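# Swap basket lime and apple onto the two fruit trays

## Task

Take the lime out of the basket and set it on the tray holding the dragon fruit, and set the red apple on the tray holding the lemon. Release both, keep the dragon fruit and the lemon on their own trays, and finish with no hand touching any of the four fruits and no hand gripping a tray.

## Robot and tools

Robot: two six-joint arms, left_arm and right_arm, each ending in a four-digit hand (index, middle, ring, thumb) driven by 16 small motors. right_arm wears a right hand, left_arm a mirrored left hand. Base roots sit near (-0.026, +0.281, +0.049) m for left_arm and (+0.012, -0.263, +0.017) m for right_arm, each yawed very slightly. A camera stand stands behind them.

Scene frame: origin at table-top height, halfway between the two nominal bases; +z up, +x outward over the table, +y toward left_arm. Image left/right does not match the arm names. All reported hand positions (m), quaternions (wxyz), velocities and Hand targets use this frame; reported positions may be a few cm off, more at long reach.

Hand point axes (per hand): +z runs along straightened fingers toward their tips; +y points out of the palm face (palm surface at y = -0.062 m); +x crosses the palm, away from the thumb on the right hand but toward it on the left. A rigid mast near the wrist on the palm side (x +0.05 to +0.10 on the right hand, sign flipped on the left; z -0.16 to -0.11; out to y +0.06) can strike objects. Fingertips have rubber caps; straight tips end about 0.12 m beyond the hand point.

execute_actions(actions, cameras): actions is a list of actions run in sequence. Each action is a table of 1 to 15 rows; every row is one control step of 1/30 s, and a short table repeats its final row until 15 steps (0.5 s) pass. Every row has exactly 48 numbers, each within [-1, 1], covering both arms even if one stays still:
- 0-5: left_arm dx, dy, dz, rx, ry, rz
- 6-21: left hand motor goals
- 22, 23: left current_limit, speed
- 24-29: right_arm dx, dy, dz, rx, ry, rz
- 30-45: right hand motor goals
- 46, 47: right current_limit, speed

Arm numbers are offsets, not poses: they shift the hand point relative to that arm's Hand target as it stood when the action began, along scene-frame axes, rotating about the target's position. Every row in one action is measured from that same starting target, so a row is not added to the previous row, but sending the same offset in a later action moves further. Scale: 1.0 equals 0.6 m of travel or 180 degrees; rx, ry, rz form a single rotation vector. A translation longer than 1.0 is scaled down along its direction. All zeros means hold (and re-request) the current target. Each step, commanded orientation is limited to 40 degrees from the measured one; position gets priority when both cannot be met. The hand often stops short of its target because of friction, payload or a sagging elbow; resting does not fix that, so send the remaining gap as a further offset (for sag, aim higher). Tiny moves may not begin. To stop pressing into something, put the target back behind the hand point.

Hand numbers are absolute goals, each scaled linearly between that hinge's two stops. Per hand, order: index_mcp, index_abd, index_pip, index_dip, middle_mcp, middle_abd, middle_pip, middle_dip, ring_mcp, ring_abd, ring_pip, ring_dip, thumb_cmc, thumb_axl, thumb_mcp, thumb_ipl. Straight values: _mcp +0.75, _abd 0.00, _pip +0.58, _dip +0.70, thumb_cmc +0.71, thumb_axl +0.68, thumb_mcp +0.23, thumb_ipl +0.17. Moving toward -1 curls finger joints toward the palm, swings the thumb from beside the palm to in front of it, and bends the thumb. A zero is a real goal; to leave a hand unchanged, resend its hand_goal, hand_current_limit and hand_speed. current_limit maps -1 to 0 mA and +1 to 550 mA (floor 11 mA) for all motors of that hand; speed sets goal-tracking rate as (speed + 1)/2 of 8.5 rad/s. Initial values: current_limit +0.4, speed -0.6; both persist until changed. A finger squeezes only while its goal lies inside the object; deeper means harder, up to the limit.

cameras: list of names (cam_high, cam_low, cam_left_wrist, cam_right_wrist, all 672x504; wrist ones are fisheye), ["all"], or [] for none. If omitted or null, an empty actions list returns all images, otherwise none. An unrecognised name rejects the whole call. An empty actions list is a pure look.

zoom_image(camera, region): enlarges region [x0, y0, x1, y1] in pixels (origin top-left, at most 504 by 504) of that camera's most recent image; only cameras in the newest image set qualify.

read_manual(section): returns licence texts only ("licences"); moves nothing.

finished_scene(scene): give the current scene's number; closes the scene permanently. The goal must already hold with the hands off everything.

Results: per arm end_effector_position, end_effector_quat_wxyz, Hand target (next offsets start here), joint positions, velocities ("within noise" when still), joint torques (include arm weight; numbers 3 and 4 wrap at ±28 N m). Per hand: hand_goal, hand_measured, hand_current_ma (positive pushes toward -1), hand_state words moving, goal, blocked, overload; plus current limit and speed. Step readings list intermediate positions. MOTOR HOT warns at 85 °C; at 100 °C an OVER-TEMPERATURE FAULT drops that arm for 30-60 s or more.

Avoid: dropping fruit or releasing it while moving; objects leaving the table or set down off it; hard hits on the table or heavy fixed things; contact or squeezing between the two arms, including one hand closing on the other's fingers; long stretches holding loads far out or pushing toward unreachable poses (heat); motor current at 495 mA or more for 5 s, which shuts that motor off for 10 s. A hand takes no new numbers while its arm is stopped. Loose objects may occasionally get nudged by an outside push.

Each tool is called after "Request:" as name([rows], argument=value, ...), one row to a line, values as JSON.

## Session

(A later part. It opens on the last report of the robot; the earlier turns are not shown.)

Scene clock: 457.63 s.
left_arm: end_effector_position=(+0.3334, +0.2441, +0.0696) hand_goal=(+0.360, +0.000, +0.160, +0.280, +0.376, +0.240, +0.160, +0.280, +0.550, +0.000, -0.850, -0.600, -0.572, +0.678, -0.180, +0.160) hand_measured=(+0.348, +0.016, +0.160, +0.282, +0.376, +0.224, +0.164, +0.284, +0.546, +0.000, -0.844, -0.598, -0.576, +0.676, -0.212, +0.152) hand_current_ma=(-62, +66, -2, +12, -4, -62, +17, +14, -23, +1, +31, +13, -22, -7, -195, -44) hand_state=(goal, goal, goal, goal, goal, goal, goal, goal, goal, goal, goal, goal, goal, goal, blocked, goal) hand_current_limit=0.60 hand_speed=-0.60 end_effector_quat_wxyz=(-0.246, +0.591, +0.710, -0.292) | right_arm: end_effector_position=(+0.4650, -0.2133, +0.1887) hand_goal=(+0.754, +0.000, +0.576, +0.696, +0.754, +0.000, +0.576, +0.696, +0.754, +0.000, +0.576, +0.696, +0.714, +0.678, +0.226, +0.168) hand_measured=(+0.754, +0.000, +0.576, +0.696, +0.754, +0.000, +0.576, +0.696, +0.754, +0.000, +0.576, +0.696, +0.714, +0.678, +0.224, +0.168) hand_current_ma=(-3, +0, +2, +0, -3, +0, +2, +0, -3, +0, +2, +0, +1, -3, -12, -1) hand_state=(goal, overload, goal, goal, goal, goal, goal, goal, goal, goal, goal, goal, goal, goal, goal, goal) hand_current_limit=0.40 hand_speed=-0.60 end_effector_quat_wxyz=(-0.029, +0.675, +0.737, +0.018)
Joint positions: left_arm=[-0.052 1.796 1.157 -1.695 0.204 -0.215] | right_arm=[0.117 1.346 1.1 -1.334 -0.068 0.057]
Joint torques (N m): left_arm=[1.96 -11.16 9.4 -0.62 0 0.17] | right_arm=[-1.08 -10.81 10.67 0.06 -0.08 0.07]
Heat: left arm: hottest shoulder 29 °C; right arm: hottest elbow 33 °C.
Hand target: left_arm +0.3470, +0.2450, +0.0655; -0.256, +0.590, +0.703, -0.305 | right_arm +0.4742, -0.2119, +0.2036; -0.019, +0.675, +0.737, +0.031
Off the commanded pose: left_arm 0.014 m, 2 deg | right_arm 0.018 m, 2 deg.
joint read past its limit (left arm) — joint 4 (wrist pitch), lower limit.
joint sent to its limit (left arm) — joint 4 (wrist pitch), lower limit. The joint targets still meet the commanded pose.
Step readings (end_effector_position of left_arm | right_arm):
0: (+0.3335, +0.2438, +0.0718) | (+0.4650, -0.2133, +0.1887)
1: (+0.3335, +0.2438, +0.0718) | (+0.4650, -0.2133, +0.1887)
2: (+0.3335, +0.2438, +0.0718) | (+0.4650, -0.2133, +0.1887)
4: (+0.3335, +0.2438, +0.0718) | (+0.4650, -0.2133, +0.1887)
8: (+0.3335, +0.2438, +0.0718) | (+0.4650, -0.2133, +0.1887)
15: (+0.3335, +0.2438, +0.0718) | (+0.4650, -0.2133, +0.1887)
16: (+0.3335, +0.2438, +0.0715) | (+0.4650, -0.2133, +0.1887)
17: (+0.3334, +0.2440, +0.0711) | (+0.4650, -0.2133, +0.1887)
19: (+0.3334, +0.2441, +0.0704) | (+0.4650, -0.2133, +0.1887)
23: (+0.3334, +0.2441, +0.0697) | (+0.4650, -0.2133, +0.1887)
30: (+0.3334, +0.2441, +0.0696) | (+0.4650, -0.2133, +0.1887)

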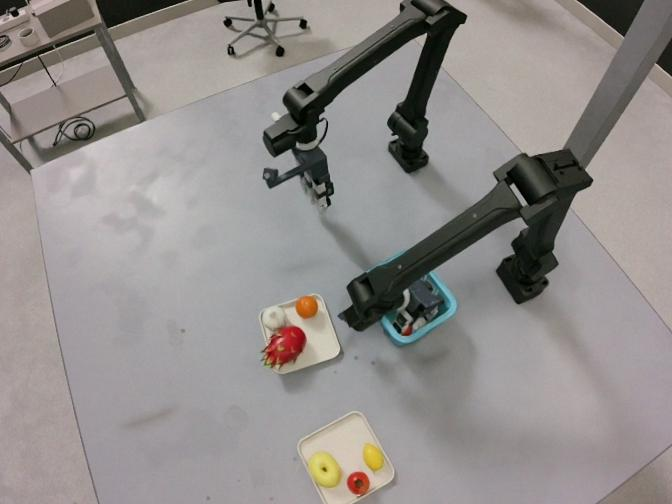

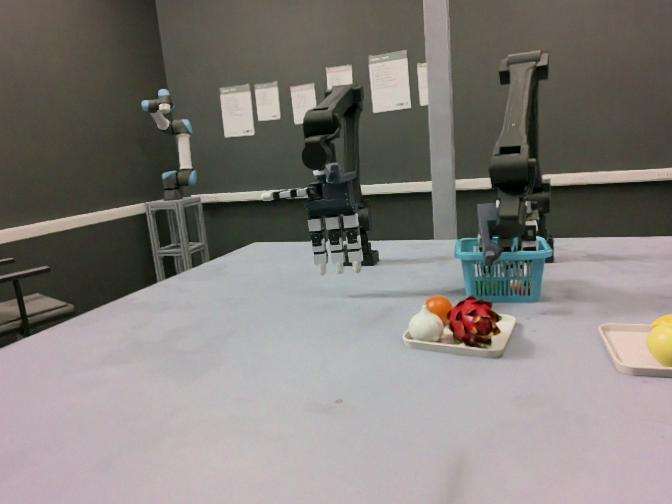

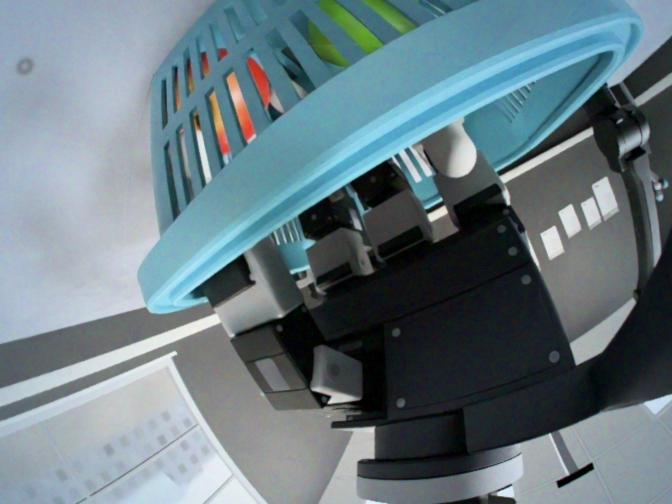

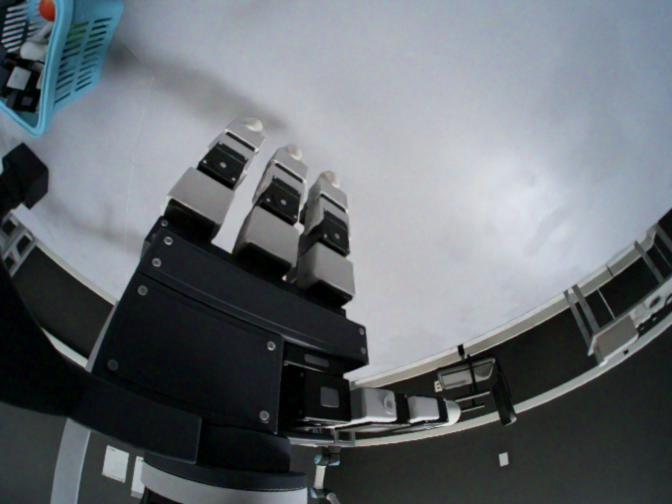

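Request:
execute_actions([
  [[0,0,0,0,0,0,0.385,0,0.12,0.2,0.395,0.2,0.12,0.2,0.55,0,-0.85,-0.6,-0.572,0.677,-0.23,0.16,0.6,-0.6,0,0,0,0,0,0,0.754,0,0.576,0.696,0.754,0,0.576,0.696,0.754,0,0.576,0.696,0.714,0.678,0.226,0.168,0.4,-0.6]],
  [[0,0,-0.018,0,0,0,0.385,0,0.12,0.2,0.395,0.2,0.12,0.2,0.55,0,-0.85,-0.6,-0.572,0.677,-0.23,0.16,0.6,-0.6,0,0,0,0,0,0,0.754,0,0.576,0.696,0.754,0,0.576,0.696,0.754,0,0.576,0.696,0.714,0.678,0.226,0.168,0.4,-0.6]],
], cameras=["cam_high","cam_low","cam_left_wrist","cam_right_wrist"])

Request:
zoom_image(camera="cam_high", region=[380, 290, 450, 350])

Request:
zoom_image(camera="cam_left_wrist", region=[140, 20, 320, 200])

Scene clock: 498.97 s.
left_arm: end_effector_position=(+0.3338, +0.2430, +0.0600) hand_goal=(+0.386, +0.000, +0.120, +0.200, +0.396, +0.200, +0.120, +0.200, +0.550, +0.000, -0.850, -0.600, -0.572, +0.678, -0.230, +0.160) hand_measured=(+0.376, +0.002, +0.124, +0.204, +0.388, +0.202, +0.124, +0.204, +0.560, +0.000, -0.866, -0.598, -0.570, +0.678, -0.238, +0.158) hand_current_ma=(-46, +11, +15, +17, -40, +6, +14, +14, +50, +1, -76, +13, +9, +0, -43, -16) hand_state=(goal, goal, goal, goal, goal, goal, goal, goal, goal, goal, goal, goal, goal, goal, goal, goal) hand_current_limit=0.60 hand_speed=-0.60 end_effector_quat_wxyz=(-0.252, +0.593, +0.703, -0.301) | right_arm: end_effector_position=(+0.4650, -0.2133, +0.1887) hand_goal=(+0.754, +0.000, +0.576, +0.696, +0.754, +0.000, +0.576, +0.696, +0.754, +0.000, +0.576, +0.696, +0.714, +0.678, +0.226, +0.168) hand_measured=(+0.754, +0.000, +0.576, +0.696, +0.754, +0.000, +0.576, +0.696, +0.754, +0.000, +0.576, +0.696, +0.714, +0.678, +0.224, +0.168) hand_current_ma=(-3, +0, +2, +0, -3, +0, +2, +0, -3, +0, +2, +0, +1, -3, -12, -1) hand_state=(goal, overload, goal, goal, goal, goal, goal, goal, goal, goal, goal, goal, goal, goal, goal, goal) hand_current_limit=0.40 hand_speed=-0.60 end_effector_quat_wxyz=(-0.029, +0.675, +0.737, +0.018)
Joint positions: left_arm=[-0.051 1.827 1.165 -1.695 0.204 -0.195] | right_arm=[0.117 1.346 1.1 -1.334 -0.068 0.057]
Joint torques (N m): left_arm=[1.9 -10.87 9.31 -0.68 -0.02 0.03] | right_arm=[-1.14 -10.87 10.69 0.09 -0.06 0.07]
Heat: left arm: hottest shoulder 29 °C; right arm: hottest elbow 33 °C.
Hand target: left_arm +0.3470, +0.2450, +0.0547; -0.256, +0.590, +0.703, -0.305 | right_arm +0.4742, -0.2119, +0.2036; -0.019, +0.675, +0.737, +0.031
Off the commanded pose: left_arm 0.014 m, 1 deg | right_arm 0.018 m, 2 deg.
joint read past its limit (left arm) — joint 4 (wrist pitch), lower limit.
joint sent to its limit (left arm) — joint 4 (wrist pitch), lower limit. The joint targets still meet the commanded pose.
Step readings (end_effector_position of left_arm | right_arm):
0: (+0.3334, +0.2441, +0.0696) | (+0.4650, -0.2133, +0.1887)
1: (+0.3334, +0.2441, +0.0696) | (+0.4650, -0.2133, +0.1887)
2: (+0.3334, +0.2441, +0.0695) | (+0.4650, -0.2133, +0.1887)
4: (+0.3333, +0.2441, +0.0691) | (+0.4650, -0.2133, +0.1887)
8: (+0.3331, +0.2441, +0.0685) | (+0.4650, -0.2133, +0.1887)
15: (+0.3330, +0.2440, +0.0683) | (+0.4650, -0.2133, +0.1887)
16: (+0.3331, +0.2440, +0.0679) | (+0.4650, -0.2133, +0.1887)
17: (+0.3337, +0.2441, +0.0669) | (+0.4650, -0.2133, +0.1887)
19: (+0.3334, +0.2443, +0.0628) | (+0.4650, -0.2133, +0.1887)
23: (+0.3338, +0.2431, +0.0600) | (+0.4650, -0.2133, +0.1887)
30: (+0.3338, +0.2430, +0.0600) | (+0.4650, -0.2133, +0.1887)

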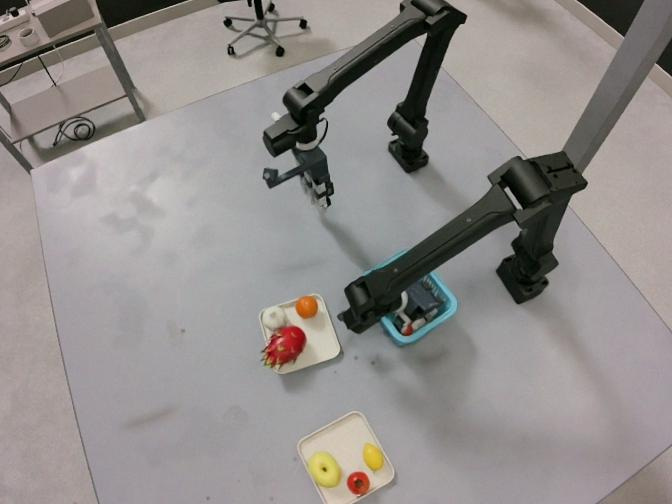

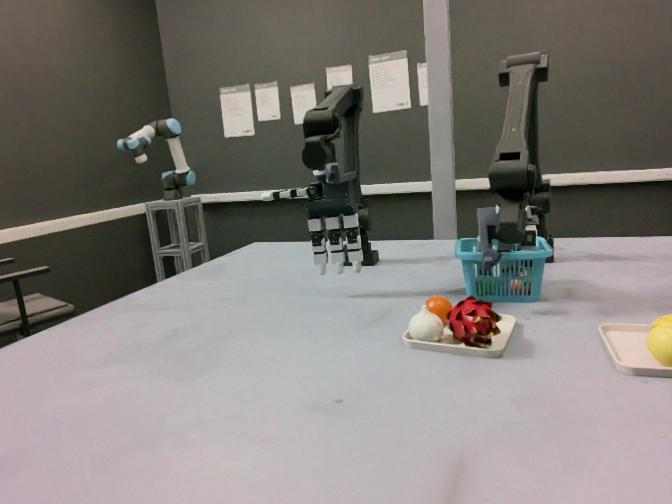

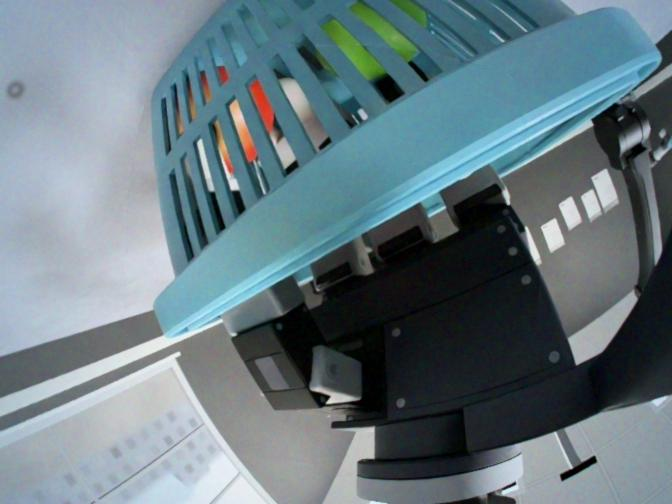

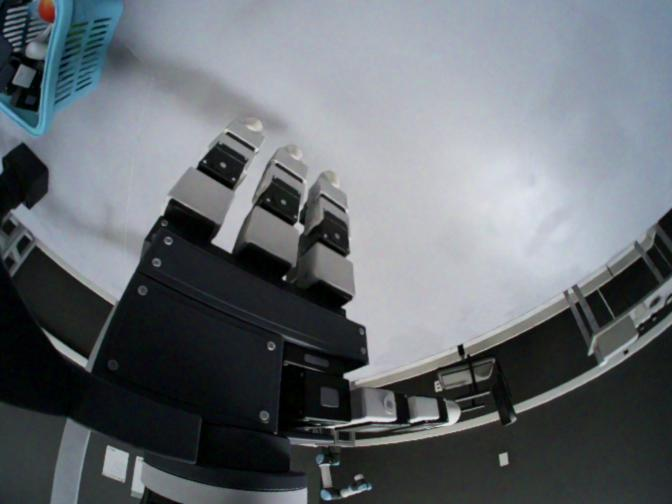

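Scaled by 7.200 from the camera's 672x504 image, which has a finer 960x720 frame.

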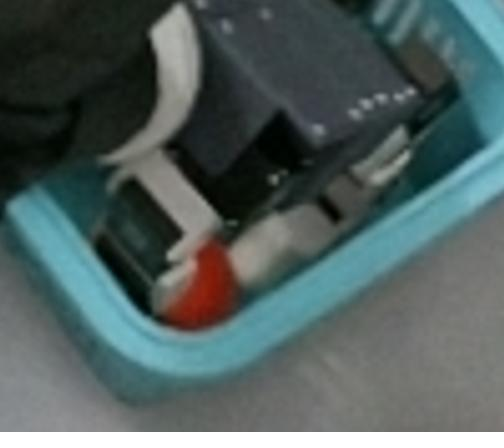

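Scaled by 2.800 from the camera's 672x504 image, which has a finer 960x720 frame.

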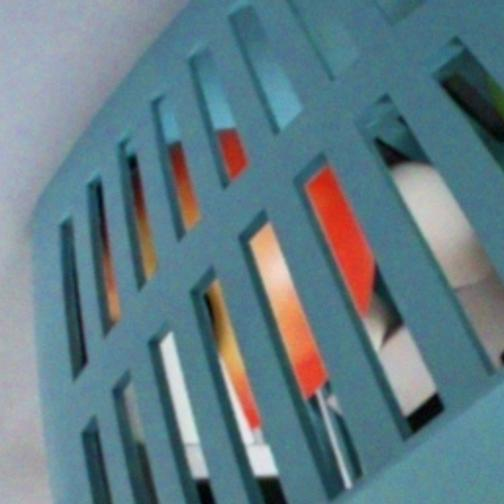

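Request:
execute_actions([
  [[0,0,0,0,0,0,0.34,0,0.12,0.2,0.35,0.2,0.12,0.2,0.55,0,-0.85,-0.6,-0.572,0.677,-0.30,0.13,0.6,-0.6,0,0,0,0,0,0,0.754,0,0.576,0.696,0.754,0,0.576,0.696,0.754,0,0.576,0.696,0.714,0.678,0.226,0.168,0.4,-0.6]],
  [[0,0,0,0,0,0,0.29,0,0.12,0.2,0.30,0.2,0.12,0.2,0.55,0,-0.85,-0.6,-0.572,0.677,-0.36,0.1,0.6,-0.6,0,0,0,0,0,0,0.754,0,0.576,0.696,0.754,0,0.576,0.696,0.754,0,0.576,0.696,0.714,0.678,0.226,0.168,0.4,-0.6]],
], cameras=["cam_high","cam_low","cam_left_wrist","cam_right_wrist"])

Request:
zoom_image(camera="cam_high", region=[380, 290, 450, 350])

Request:
zoom_image(camera="cam_left_wrist", region=[140, 20, 320, 200])

Scene clock: 505.73 s.
left_arm: end_effector_position=(+0.3342, +0.2428, +0.0601) hand_goal=(+0.290, +0.000, +0.120, +0.200, +0.300, +0.200, +0.120, +0.200, +0.550, +0.000, -0.850, -0.600, -0.572, +0.678, -0.360, +0.100) hand_measured=(+0.352, +0.002, +0.138, +0.210, +0.336, +0.196, +0.130, +0.204, +0.560, +0.000, -0.866, -0.598, -0.570, +0.678, -0.270, +0.132) hand_current_ma=(+320, +11, +85, +45, +179, -12, +46, +20, +53, +1, -76, +13, +10, +3, +440, +209) hand_state=(blocked, goal, goal, goal, blocked, goal, goal, goal, goal, goal, goal, goal, goal, goal, blocked, blocked) hand_current_limit=0.60 hand_speed=-0.60 end_effector_quat_wxyz=(-0.252, +0.594, +0.702, -0.301) | right_arm: end_effector_position=(+0.4650, -0.2133, +0.1887) hand_goal=(+0.754, +0.000, +0.576, +0.696, +0.754, +0.000, +0.576, +0.696, +0.754, +0.000, +0.576, +0.696, +0.714, +0.678, +0.226, +0.168) hand_measured=(+0.754, +0.000, +0.576, +0.696, +0.754, +0.000, +0.576, +0.696, +0.754, +0.000, +0.576, +0.696, +0.714, +0.678, +0.224, +0.168) hand_current_ma=(-3, +0, +2, +0, -3, +0, +2, +0, -3, +0, +2, +0, +1, -3, -12, -1) hand_state=(goal, overload, goal, goal, goal, goal, goal, goal, goal, goal, goal, goal, goal, goal, goal, goal) hand_current_limit=0.40 hand_speed=-0.60 end_effector_quat_wxyz=(-0.029, +0.675, +0.737, +0.018)
Joint positions: left_arm=[-0.051 1.827 1.165 -1.695 0.204 -0.194] | right_arm=[0.117 1.346 1.1 -1.334 -0.068 0.057]
Joint torques (N m): left_arm=[2.02 -11.05 9.22 -0.61 0 0.01] | right_arm=[-1.26 -10.81 10.65 0.09 -0.06 0.06]
Heat: left arm: hottest shoulder 29 °C; right arm: hottest elbow 33 °C.
Hand target: left_arm +0.3470, +0.2450, +0.0547; -0.256, +0.590, +0.703, -0.305 | right_arm +0.4742, -0.2119, +0.2036; -0.019, +0.675, +0.737, +0.031
Off the commanded pose: left_arm 0.014 m, 1 deg | right_arm 0.018 m, 2 deg.
joint read past its limit (left arm) — joint 4 (wrist pitch), lower limit.
joint sent to its limit (left arm) — joint 4 (wrist pitch), lower limit. The joint targets still meet the commanded pose.
Step readings (end_effector_position of left_arm | right_arm):
0: (+0.3338, +0.2430, +0.0600) | (+0.4650, -0.2133, +0.1887)
1: (+0.3338, +0.2430, +0.0600) | (+0.4650, -0.2133, +0.1887)
2: (+0.3338, +0.2429, +0.0600) | (+0.4650, -0.2133, +0.1887)
4: (+0.3342, +0.2429, +0.0601) | (+0.4650, -0.2133, +0.1887)
8: (+0.3342, +0.2428, +0.0601) | (+0.4650, -0.2133, +0.1887)
15: (+0.3342, +0.2428, +0.0601) | (+0.4650, -0.2133, +0.1887)
16: (+0.3342, +0.2428, +0.0601) | (+0.4650, -0.2133, +0.1887)
17: (+0.3342, +0.2428, +0.0601) | (+0.4650, -0.2133, +0.1887)
19: (+0.3342, +0.2428, +0.0601) | (+0.4650, -0.2133, +0.1887)
23: (+0.3342, +0.2428, +0.0601) | (+0.4650, -0.2133, +0.1887)
30: (+0.3342, +0.2428, +0.0601) | (+0.4650, -0.2133, +0.1887)

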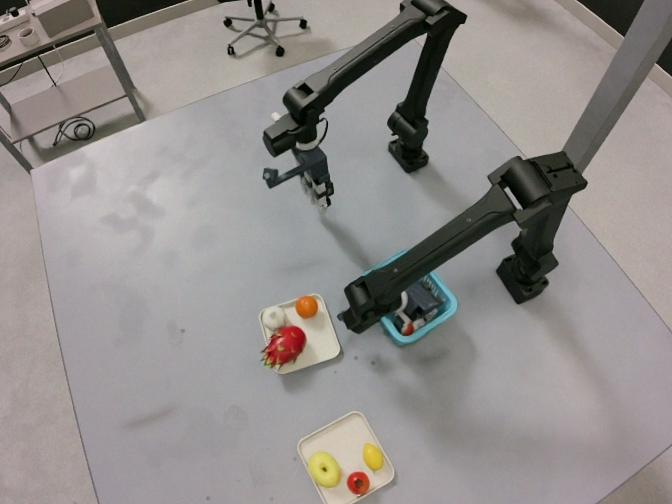

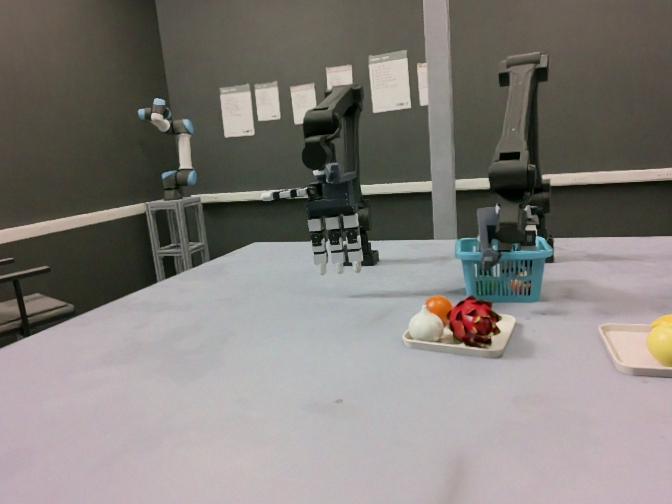

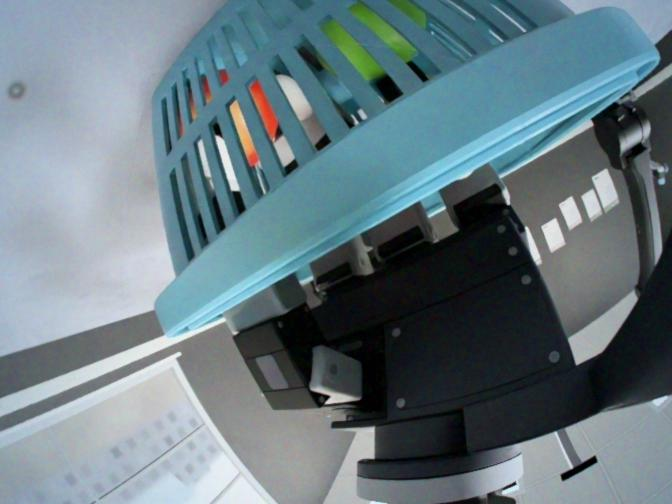

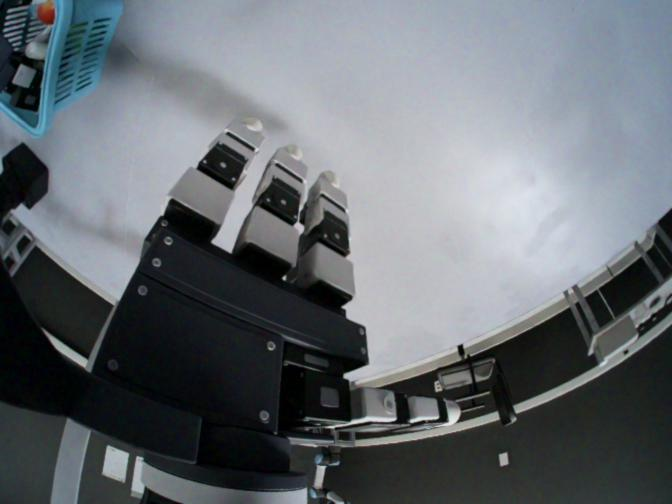

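Scaled by 7.200 from the camera's 672x504 image, which has a finer 960x720 frame.

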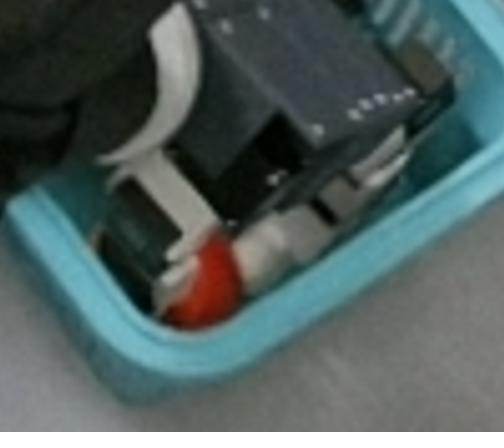

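Scaled by 2.800 from the camera's 672x504 image, which has a finer 960x720 frame.

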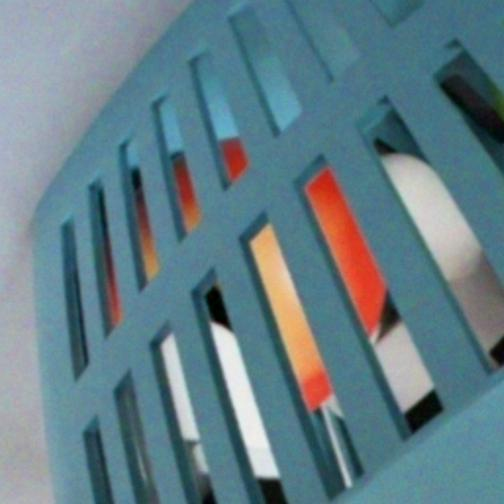

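Request:
execute_actions([
  [[0,0,0.035,0,0,0,0.29,0,0.12,0.2,0.29,0.2,0.12,0.2,0.55,0,-0.85,-0.6,-0.572,0.677,-0.36,0.1,0.6,-0.6,0,0,0,0,0,0,0.754,0,0.576,0.696,0.754,0,0.576,0.696,0.754,0,0.576,0.696,0.714,0.678,0.226,0.168,0.4,-0.6]],
  [[0,0,0.035,0,0,0,0.29,0,0.12,0.2,0.29,0.2,0.12,0.2,0.55,0,-0.85,-0.6,-0.572,0.677,-0.36,0.1,0.6,-0.6,0,0,0,0,0,0,0.754,0,0.576,0.696,0.754,0,0.576,0.696,0.754,0,0.576,0.696,0.714,0.678,0.226,0.168,0.4,-0.6]],
], cameras=["cam_high","cam_low","cam_left_wrist","cam_right_wrist"])

Request:
zoom_image(camera="cam_high", region=[380, 290, 450, 350])

Request:
zoom_image(camera="cam_left_wrist", region=[140, 20, 320, 200])

Scene clock: 514.63 s.
left_arm: end_effector_position=(+0.3429, +0.2437, +0.0917) hand_goal=(+0.290, +0.000, +0.120, +0.200, +0.290, +0.200, +0.120, +0.200, +0.550, +0.000, -0.850, -0.600, -0.572, +0.678, -0.360, +0.100) hand_measured=(+0.350, +0.002, +0.142, +0.212, +0.332, +0.194, +0.134, +0.206, +0.550, +0.000, -0.850, -0.598, -0.570, +0.678, -0.274, +0.132) hand_current_ma=(+308, +11, +100, +60, +215, -26, +67, +30, -3, +1, -2, +13, +12, +5, +440, +209) hand_state=(blocked, goal, blocked, goal, blocked, goal, goal, goal, goal, goal, goal, goal, goal, goal, blocked, blocked) hand_current_limit=0.60 hand_speed=-0.60 end_effector_quat_wxyz=(-0.220, +0.601, +0.717, -0.275) | right_arm: end_effector_position=(+0.4650, -0.2133, +0.1887) hand_goal=(+0.754, +0.000, +0.576, +0.696, +0.754, +0.000, +0.576, +0.696, +0.754, +0.000, +0.576, +0.696, +0.714, +0.678, +0.226, +0.168) hand_measured=(+0.754, +0.000, +0.576, +0.696, +0.754, +0.000, +0.576, +0.696, +0.754, +0.000, +0.576, +0.696, +0.714, +0.678, +0.224, +0.168) hand_current_ma=(-3, +0, +2, +0, -3, +0, +2, +0, -3, +0, +2, +0, +1, -3, -12, -1) hand_state=(goal, overload, goal, goal, goal, goal, goal, goal, goal, goal, goal, goal, goal, goal, goal, goal) hand_current_limit=0.40 hand_speed=-0.60 end_effector_quat_wxyz=(-0.029, +0.675, +0.737, +0.018)
Joint positions: left_arm=[-0.051 1.737 1.165 -1.695 0.203 -0.214] | right_arm=[0.117 1.346 1.1 -1.334 -0.068 0.057]
Joint torques (N m): left_arm=[1.49 -13.86 7.43 -0.44 -0.02 -0.07] | right_arm=[-1.38 -10.7 10.69 0.05 -0.06 0.08]
Heat: left arm: hottest shoulder 29 °C; right arm: hottest elbow 33 °C.
Hand target: left_arm +0.3469, +0.2450, +0.0966; -0.256, +0.590, +0.703, -0.305 | right_arm +0.4742, -0.2119, +0.2036; -0.019, +0.675, +0.737, +0.031
Off the commanded pose: left_arm 0.007 m, 6 deg | right_arm 0.018 m, 2 deg.
joint read past its limit (left arm) — joint 4 (wrist pitch), lower limit.
joint sent to its limit (left arm) — joint 4 (wrist pitch), lower limit. The joint targets are off in orientation, not in position.
Step readings (end_effector_position of left_arm | right_arm):
0: (+0.3342, +0.2428, +0.0601) | (+0.4650, -0.2133, +0.1887)
1: (+0.3344, +0.2428, +0.0605) | (+0.4650, -0.2133, +0.1887)
2: (+0.3347, +0.2428, +0.0614) | (+0.4650, -0.2133, +0.1887)
4: (+0.3351, +0.2430, +0.0629) | (+0.4650, -0.2133, +0.1887)
8: (+0.3354, +0.2432, +0.0640) | (+0.4650, -0.2133, +0.1887)
15: (+0.3354, +0.2433, +0.0640) | (+0.4650, -0.2133, +0.1887)
16: (+0.3356, +0.2433, +0.0648) | (+0.4650, -0.2133, +0.1887)
17: (+0.3362, +0.2436, +0.0669) | (+0.4650, -0.2133, +0.1887)
19: (+0.3383, +0.2436, +0.0739) | (+0.4650, -0.2133, +0.1887)
23: (+0.3423, +0.2436, +0.0888) | (+0.4650, -0.2133, +0.1887)
30: (+0.3429, +0.2437, +0.0917) | (+0.4650, -0.2133, +0.1887)

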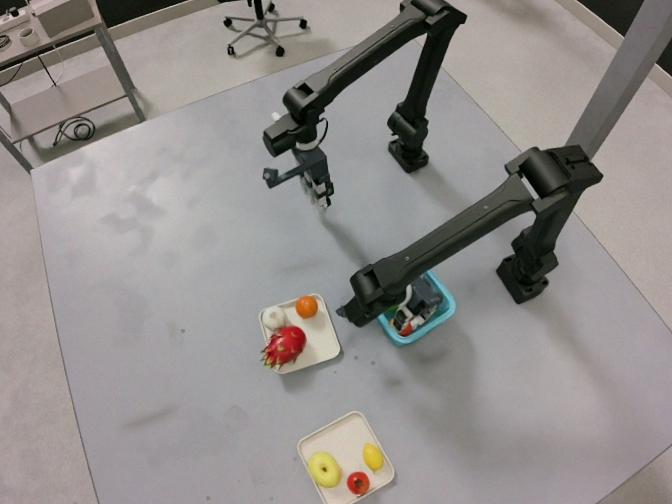

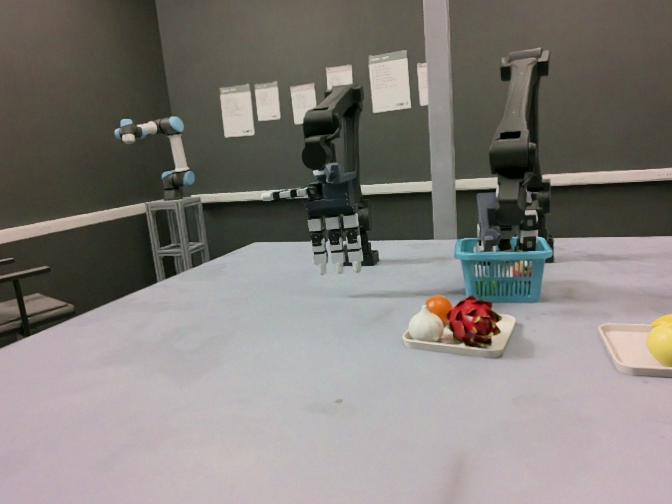

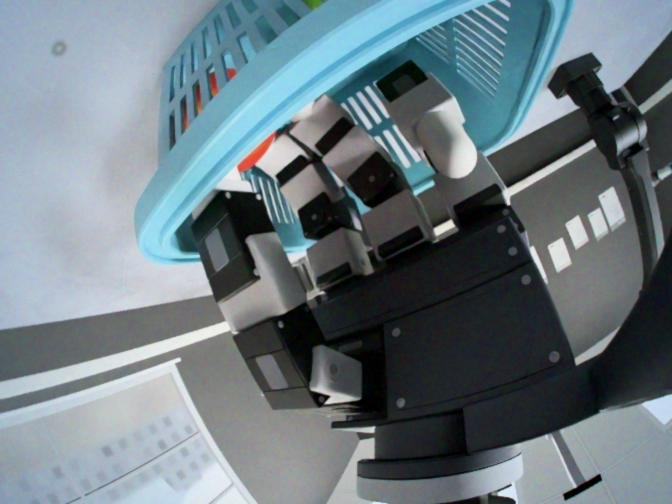

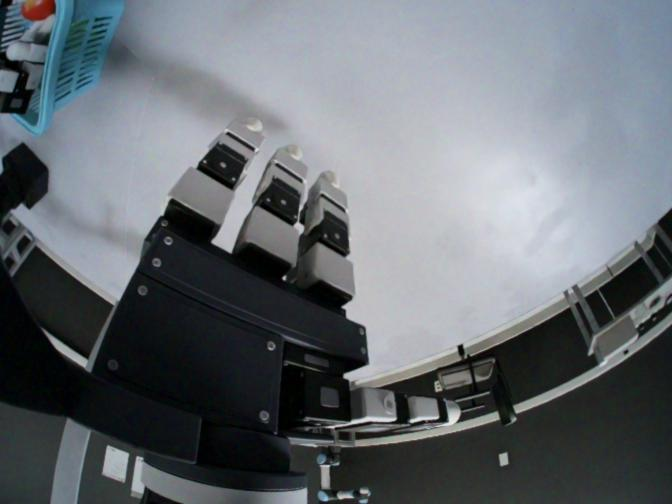

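Scaled by 7.200 from the camera's 672x504 image, which has a finer 960x720 frame.

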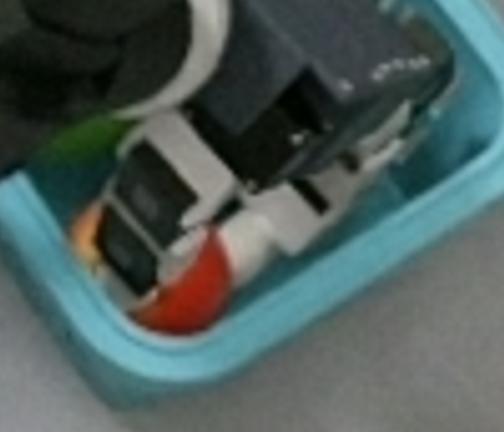

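Scaled by 2.800 from the camera's 672x504 image, which has a finer 960x720 frame.

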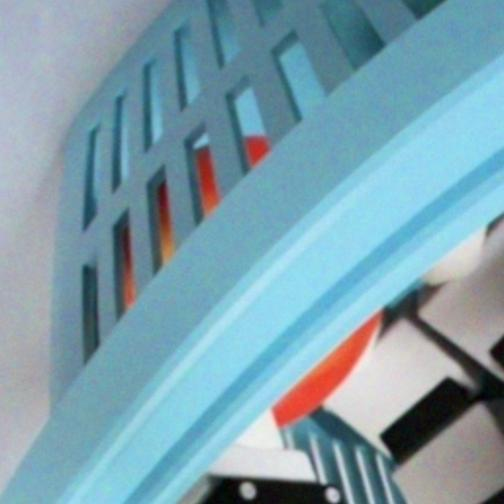

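Request:
execute_actions([
  [[-0.012,0,0.05,0,0,0,0.29,0,0.12,0.2,0.29,0.2,0.12,0.2,0.55,0,-0.85,-0.6,-0.572,0.677,-0.36,0.1,0.6,-0.6,0,0,0,0,0,0,0.754,0,0.576,0.696,0.754,0,0.576,0.696,0.754,0,0.576,0.696,0.714,0.678,0.226,0.168,0.4,-0.6]],
  [[-0.012,0,0.05,0,0,0,0.29,0,0.12,0.2,0.29,0.2,0.12,0.2,0.55,0,-0.85,-0.6,-0.572,0.677,-0.36,0.1,0.6,-0.6,0,0,0,0,0,0,0.754,0,0.576,0.696,0.754,0,0.576,0.696,0.754,0,0.576,0.696,0.714,0.678,0.226,0.168,0.4,-0.6]],
], cameras=["cam_high","cam_left_wrist"])

Request:
zoom_image(camera="cam_high", region=[370, 280, 450, 350])

Scene clock: 520.60 s.
left_arm: end_effector_position=(+0.3356, +0.2462, +0.1564) hand_goal=(+0.290, +0.000, +0.120, +0.200, +0.290, +0.200, +0.120, +0.200, +0.550, +0.000, -0.850, -0.600, -0.572, +0.678, -0.360, +0.100) hand_measured=(+0.350, +0.002, +0.142, +0.212, +0.332, +0.194, +0.134, +0.206, +0.548, +0.000, -0.850, -0.598, -0.570, +0.678, -0.274, +0.132) hand_current_ma=(+308, +11, +100, +60, +213, -28, +67, +30, -5, +1, -2, +13, +12, +5, +440, +209) hand_state=(blocked, goal, blocked, goal, blocked, goal, goal, goal, goal, goal, goal, goal, goal, goal, blocked, blocked) hand_current_limit=0.60 hand_speed=-0.60 end_effector_quat_wxyz=(-0.157, +0.609, +0.745, -0.223) | right_arm: end_effector_position=(+0.4650, -0.2133, +0.1887) hand_goal=(+0.754, +0.000, +0.576, +0.696, +0.754, +0.000, +0.576, +0.696, +0.754, +0.000, +0.576, +0.696, +0.714, +0.678, +0.226, +0.168) hand_measured=(+0.754, +0.000, +0.576, +0.696, +0.754, +0.000, +0.576, +0.696, +0.754, +0.000, +0.576, +0.696, +0.714, +0.678, +0.224, +0.168) hand_current_ma=(-3, +0, +2, +0, -3, +0, +2, +0, -3, +0, +2, +0, +1, -3, -12, -1) hand_state=(goal, overload, goal, goal, goal, goal, goal, goal, goal, goal, goal, goal, goal, goal, goal, goal) hand_current_limit=0.40 hand_speed=-0.60 end_effector_quat_wxyz=(-0.029, +0.675, +0.737, +0.018)
Joint positions: left_arm=[-0.058 1.519 1.123 -1.693 0.201 -0.266] | right_arm=[0.117 1.346 1.1 -1.334 -0.068 0.057]
Joint torques (N m): left_arm=[0.5 -11.46 7.25 -0.21 0.02 -0.07] | right_arm=[-1.2 -10.81 10.69 0.08 -0.07 0.07]
Heat: left arm: hottest shoulder 29 °C; right arm: hottest elbow 33 °C.
Hand target: left_arm +0.3326, +0.2450, +0.1567; -0.256, +0.590, +0.703, -0.305 | right_arm +0.4742, -0.2119, +0.2036; -0.019, +0.675, +0.737, +0.031
Off the commanded pose: left_arm 0.003 m, 16 deg | right_arm 0.018 m, 2 deg.
joint sent to its limit (left arm) — joint 4 (wrist pitch), lower limit. The joint targets are off in orientation, not in position.
Step readings (end_effector_position of left_arm | right_arm):
0: (+0.3429, +0.2438, +0.0917) | (+0.4650, -0.2133, +0.1887)
1: (+0.3425, +0.2440, +0.0925) | (+0.4650, -0.2133, +0.1887)
2: (+0.3410, +0.2444, +0.0946) | (+0.4650, -0.2133, +0.1887)
4: (+0.3390, +0.2451, +0.1027) | (+0.4650, -0.2133, +0.1887)
8: (+0.3417, +0.2453, +0.1223) | (+0.4650, -0.2133, +0.1887)
15: (+0.3423, +0.2456, +0.1267) | (+0.4650, -0.2133, +0.1887)
16: (+0.3416, +0.2457, +0.1273) | (+0.4650, -0.2133, +0.1887)
17: (+0.3392, +0.2457, +0.1287) | (+0.4650, -0.2133, +0.1887)
19: (+0.3352, +0.2462, +0.1351) | (+0.4650, -0.2133, +0.1887)
23: (+0.3356, +0.2459, +0.1525) | (+0.4650, -0.2133, +0.1887)
30: (+0.3356, +0.2461, +0.1564) | (+0.4650, -0.2133, +0.1887)
Images, in order (width x height): cam_high 672x504, cam_left_wrist 672x504.

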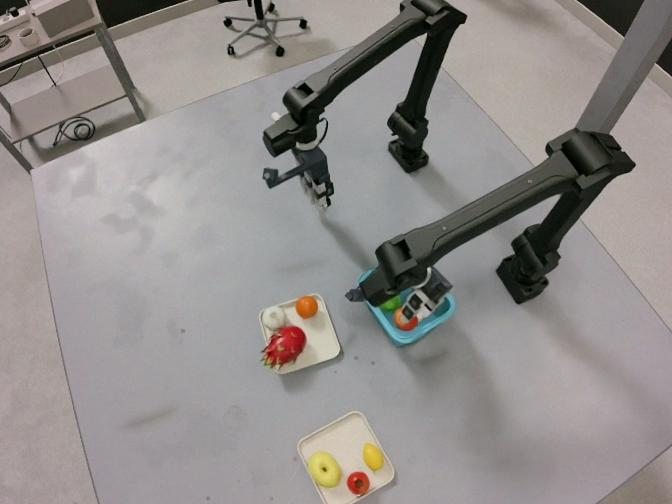

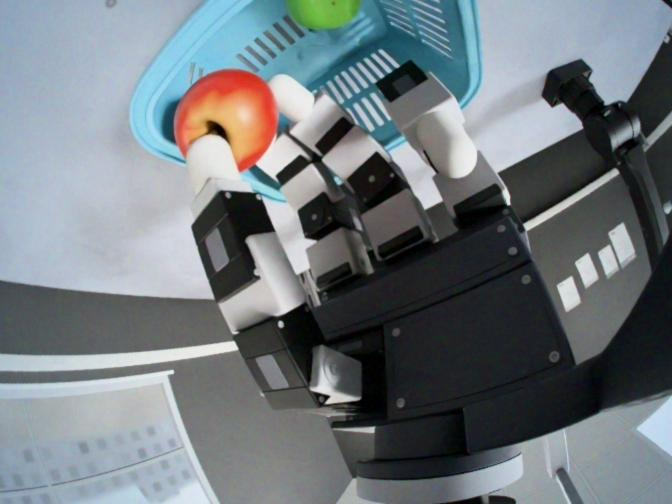

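Scaled by 6.300 from the camera's 672x504 image, which has a finer 960x720 frame.

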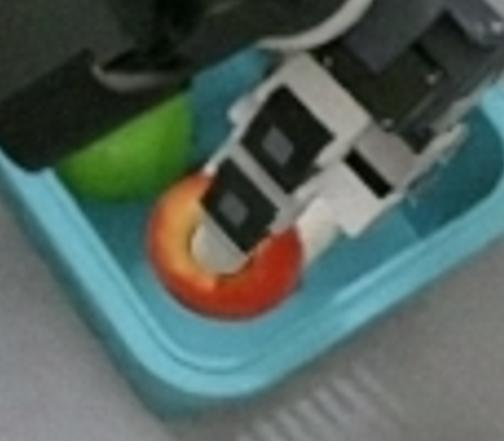

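Request:
execute_actions([
  [[0.0,0,0.08,0,0,0,0.29,0,0.12,0.2,0.29,0.2,0.12,0.2,0.55,0,-0.85,-0.6,-0.572,0.677,-0.36,0.1,0.6,-0.6,0,0,0,0,0,0,0.754,0,0.576,0.696,0.754,0,0.576,0.696,0.754,0,0.576,0.696,0.714,0.678,0.226,0.168,0.4,-0.6]],
  [[0.0,0,0.1,0,0,0,0.29,0,0.12,0.2,0.29,0.2,0.12,0.2,0.55,0,-0.85,-0.6,-0.572,0.677,-0.36,0.1,0.6,-0.6,0,0,0,0,0,0,0.754,0,0.576,0.696,0.754,0,0.576,0.696,0.754,0,0.576,0.696,0.714,0.678,0.226,0.168,0.4,-0.6]],
], cameras=["cam_high","cam_left_wrist"])

Request:
zoom_image(camera="cam_high", region=[360, 230, 480, 350])

Scene clock: 526.63 s.
left_arm: end_effector_position=(+0.3224, +0.2484, +0.2546) hand_goal=(+0.290, +0.000, +0.120, +0.200, +0.290, +0.200, +0.120, +0.200, +0.550, +0.000, -0.850, -0.600, -0.572, +0.678, -0.360, +0.100) hand_measured=(+0.350, +0.002, +0.142, +0.214, +0.332, +0.192, +0.134, +0.206, +0.548, +0.000, -0.850, -0.598, -0.568, +0.680, -0.278, +0.132) hand_current_ma=(+308, +11, +108, +64, +213, -30, +69, +30, -5, +1, +0, +12, +14, +6, +440, +209) hand_state=(blocked, goal, blocked, goal, blocked, goal, goal, goal, goal, goal, goal, goal, goal, goal, blocked, blocked) hand_current_limit=0.60 hand_speed=-0.60 end_effector_quat_wxyz=(-0.051, +0.607, +0.781, -0.138) | right_arm: end_effector_position=(+0.4650, -0.2133, +0.1887) hand_goal=(+0.754, +0.000, +0.576, +0.696, +0.754, +0.000, +0.576, +0.696, +0.754, +0.000, +0.576, +0.696, +0.714, +0.678, +0.226, +0.168) hand_measured=(+0.754, +0.000, +0.576, +0.696, +0.754, +0.000, +0.576, +0.696, +0.754, +0.000, +0.576, +0.696, +0.714, +0.678, +0.224, +0.168) hand_current_ma=(-3, +0, +2, +0, -3, +0, +2, +0, -3, +0, +2, +0, +1, -3, -12, -1) hand_state=(goal, overload, goal, goal, goal, goal, goal, goal, goal, goal, goal, goal, goal, goal, goal, goal) hand_current_limit=0.40 hand_speed=-0.60 end_effector_quat_wxyz=(-0.029, +0.675, +0.737, +0.018)
Joint positions: left_arm=[-0.084 1.227 1.121 -1.692 0.189 -0.374] | right_arm=[0.117 1.346 1.1 -1.334 -0.068 0.057]
Joint torques (N m): left_arm=[0.5 -6.07 12.55 0.35 0.14 0.02] | right_arm=[-1.38 -10.7 10.69 0.09 -0.06 0.06]
Heat: left arm: hottest shoulder 29 °C; right arm: hottest elbow 33 °C.
Hand target: left_arm +0.3326, +0.2451, +0.2647; -0.256, +0.589, +0.703, -0.305 | right_arm +0.4742, -0.2119, +0.2036; -0.019, +0.675, +0.737, +0.031
Off the commanded pose: left_arm 0.015 m, 32 deg | right_arm 0.018 m, 2 deg.
joint sent to its limit (left arm) — joint 4 (wrist pitch), lower limit. The joint targets are off in orientation, not in position.
Step readings (end_effector_position of left_arm | right_arm):
0: (+0.3355, +0.2463, +0.1565) | (+0.4650, -0.2133, +0.1887)
1: (+0.3356, +0.2465, +0.1580) | (+0.4650, -0.2133, +0.1887)
2: (+0.3348, +0.2470, +0.1612) | (+0.4650, -0.2133, +0.1887)
4: (+0.3346, +0.2467, +0.1738) | (+0.4650, -0.2133, +0.1887)
8: (+0.3333, +0.2458, +0.2008) | (+0.4650, -0.2133, +0.1887)
15: (+0.3325, +0.2465, +0.2063) | (+0.4650, -0.2133, +0.1887)
16: (+0.3322, +0.2467, +0.2078) | (+0.4650, -0.2133, +0.1887)
17: (+0.3316, +0.2468, +0.2114) | (+0.4650, -0.2133, +0.1887)
19: (+0.3296, +0.2472, +0.2241) | (+0.4650, -0.2133, +0.1887)
23: (+0.3242, +0.2469, +0.2502) | (+0.4650, -0.2133, +0.1887)
30: (+0.3226, +0.2481, +0.2546) | (+0.4650, -0.2133, +0.1887)
Images, in order (width x height): cam_high 672x504, cam_left_wrist 672x504.

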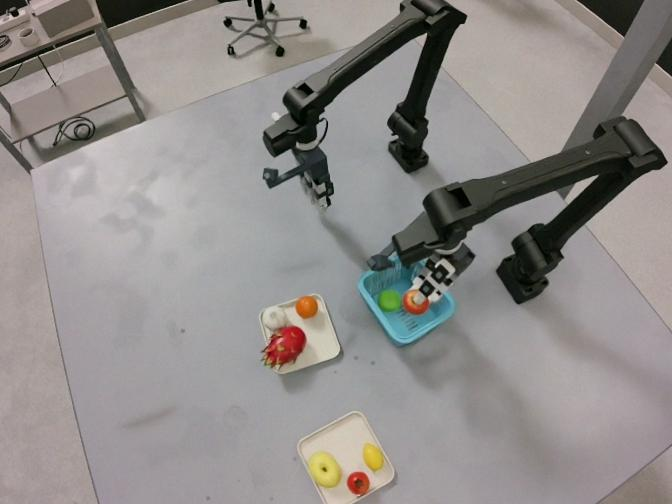

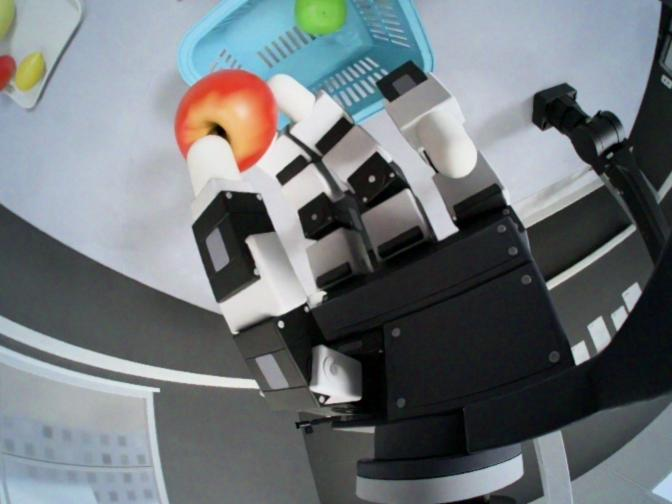

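Scaled by 4.200 from the camera's 672x504 image, which has a finer 960x720 frame.

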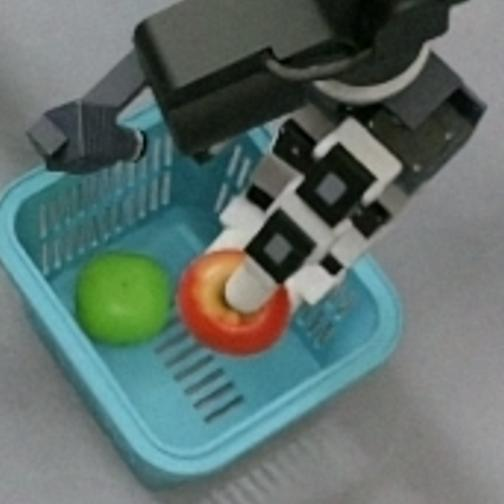

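Request:
zoom_image(camera="cam_high", region=[280, 400, 410, 504])

Scaled by 3.877 from the camera's 672x504 image, which has a finer 960x720 frame.

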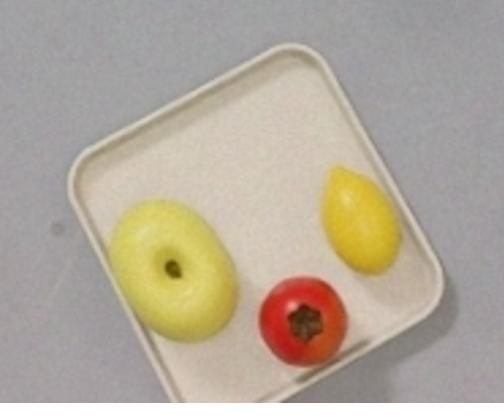

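Request:
execute_actions([
  [[0.1,0.075,0.0,0.024,-0.137,0,0.29,0,0.12,0.2,0.29,0.2,0.12,0.2,0.55,0,-0.85,-0.6,-0.572,0.677,-0.36,0.1,0.6,-0.6,0,0,0,0,0,0,0.754,0,0.576,0.696,0.754,0,0.576,0.696,0.754,0,0.576,0.696,0.714,0.678,0.226,0.168,0.4,-0.6]],
  [[0.1,0.075,0.0,0,0,0,0.29,0,0.12,0.2,0.29,0.2,0.12,0.2,0.55,0,-0.85,-0.6,-0.572,0.677,-0.36,0.1,0.6,-0.6,0,0,0,0,0,0,0.754,0,0.576,0.696,0.754,0,0.576,0.696,0.754,0,0.576,0.696,0.714,0.678,0.226,0.168,0.4,-0.6]],
  [[0.1,0.075,0.0,0,0,0,0.29,0,0.12,0.2,0.29,0.2,0.12,0.2,0.55,0,-0.85,-0.6,-0.572,0.677,-0.36,0.1,0.6,-0.6,0,0,0,0,0,0,0.754,0,0.576,0.696,0.754,0,0.576,0.696,0.754,0,0.576,0.696,0.714,0.678,0.226,0.168,0.4,-0.6]],
  [[0.1,0.075,0.0,0,0,0,0.29,0,0.12,0.2,0.29,0.2,0.12,0.2,0.55,0,-0.85,-0.6,-0.572,0.677,-0.36,0.1,0.6,-0.6,0,0,0,0,0,0,0.754,0,0.576,0.696,0.754,0,0.576,0.696,0.754,0,0.576,0.696,0.714,0.678,0.226,0.168,0.4,-0.6]],
], cameras=["cam_high","cam_low","cam_left_wrist"])

Scene clock: 559.40 s.
left_arm: end_effector_position=(+0.5592, +0.4273, +0.2529) hand_goal=(+0.290, +0.000, +0.120, +0.200, +0.290, +0.200, +0.120, +0.200, +0.550, +0.000, -0.850, -0.600, -0.572, +0.678, -0.360, +0.100) hand_measured=(+0.354, +0.004, +0.150, +0.218, +0.338, +0.188, +0.138, +0.208, +0.552, +0.000, -0.850, -0.598, -0.570, +0.680, -0.296, +0.130) hand_current_ma=(+331, +14, +138, +81, +244, -46, +86, +35, +8, +0, +2, +10, +11, +7, +406, +194) hand_state=(blocked, goal, blocked, goal, blocked, goal, goal, goal, goal, goal, goal, goal, goal, goal, blocked, blocked) hand_current_limit=0.60 hand_speed=-0.60 end_effector_quat_wxyz=(-0.059, +0.635, +0.768, -0.061) | right_arm: end_effector_position=(+0.4650, -0.2133, +0.1887) hand_goal=(+0.754, +0.000, +0.576, +0.696, +0.754, +0.000, +0.576, +0.696, +0.754, +0.000, +0.576, +0.696, +0.714, +0.678, +0.226, +0.168) hand_measured=(+0.754, +0.000, +0.576, +0.696, +0.754, +0.000, +0.576, +0.696, +0.754, +0.000, +0.576, +0.696, +0.714, +0.678, +0.224, +0.168) hand_current_ma=(-3, +0, +2, +0, -3, +0, +2, +0, -3, +0, +2, +0, +1, -3, -12, -1) hand_state=(goal, overload, goal, goal, goal, goal, goal, goal, goal, goal, goal, goal, goal, goal, goal, goal) hand_current_limit=0.40 hand_speed=-0.60 end_effector_quat_wxyz=(-0.029, +0.675, +0.737, +0.018)
Joint positions: left_arm=[0.266 1.815 1.764 -1.689 -0.017 0.015] | right_arm=[0.117 1.346 1.1 -1.334 -0.068 0.057]
Joint torques (N m): left_arm=[1.03 -16.85 13.35 0.39 -0.15 0.17] | right_arm=[-1.14 -10.75 10.69 0.09 -0.06 0.06]
Heat: left arm: hottest elbow 29 °C; right arm: hottest elbow 33 °C.
Hand target: left_arm +0.5725, +0.4250, +0.2647; -0.122, +0.631, +0.752, -0.145 | right_arm +0.4742, -0.2119, +0.2036; -0.019, +0.675, +0.737, +0.031
Off the commanded pose: left_arm 0.018 m, 12 deg | right_arm 0.018 m, 2 deg.
joint sent to its limit (left arm) — joint 4 (wrist pitch), lower limit. The joint targets are off in orientation, not in position.
Step readings (end_effector_position of left_arm | right_arm):
0: (+0.3224, +0.2485, +0.2546) | (+0.4650, -0.2133, +0.1887)
1: (+0.3264, +0.2541, +0.2554) | (+0.4650, -0.2133, +0.1887)
2: (+0.3352, +0.2634, +0.2584) | (+0.4650, -0.2133, +0.1887)
4: (+0.3577, +0.2823, +0.2598) | (+0.4650, -0.2133, +0.1887)
8: (+0.3776, +0.2989, +0.2486) | (+0.4650, -0.2133, +0.1887)
15: (+0.3792, +0.2950, +0.2454) | (+0.4650, -0.2133, +0.1887)
16: (+0.3828, +0.2984, +0.2466) | (+0.4650, -0.2133, +0.1887)
17: (+0.3917, +0.3022, +0.2495) | (+0.4650, -0.2133, +0.1887)
19: (+0.4165, +0.3197, +0.2558) | (+0.4650, -0.2133, +0.1887)
23: (+0.4378, +0.3425, +0.2535) | (+0.4650, -0.2133, +0.1887)
30: (+0.4392, +0.3391, +0.2507) | (+0.4650, -0.2133, +0.1887)
31: (+0.4427, +0.3419, +0.2519) | (+0.4650, -0.2133, +0.1887)
32: (+0.4524, +0.3450, +0.2553) | (+0.4650, -0.2133, +0.1887)
34: (+0.4790, +0.3600, +0.2617) | (+0.4650, -0.2133, +0.1887)
38: (+0.4985, +0.3831, +0.2560) | (+0.4650, -0.2133, +0.1887)
45: (+0.4994, +0.3836, +0.2510) | (+0.4650, -0.2133, +0.1887)
46: (+0.5028, +0.3865, +0.2521) | (+0.4650, -0.2133, +0.1887)
47: (+0.5134, +0.3892, +0.2566) | (+0.4650, -0.2133, +0.1887)
49: (+0.5411, +0.4031, +0.2646) | (+0.4650, -0.2133, +0.1887)
53: (+0.5592, +0.4232, +0.2594) | (+0.4650, -0.2133, +0.1887)
60: (+0.5591, +0.4276, +0.2529) | (+0.4650, -0.2133, +0.1887)
Images, in order (width x height): cam_high 672x504, cam_low 672x504, cam_left_wrist 672x504.

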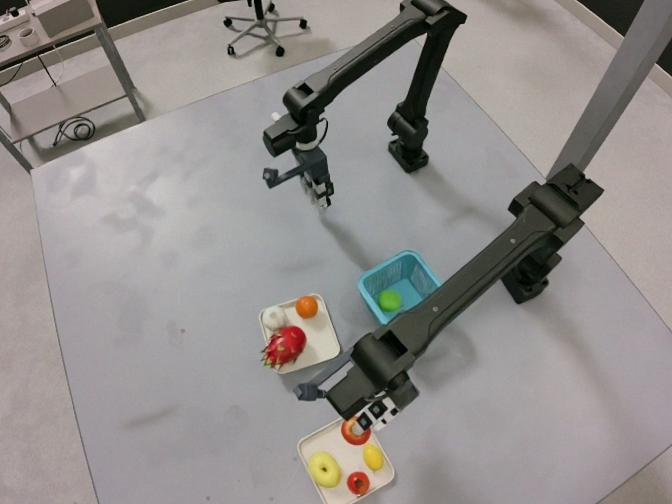

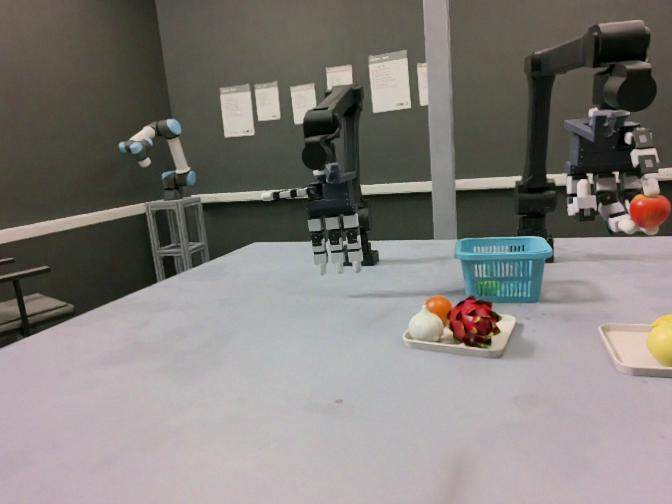

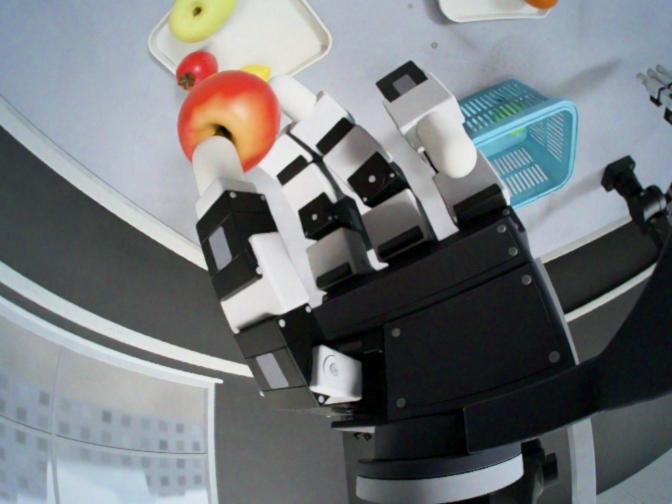

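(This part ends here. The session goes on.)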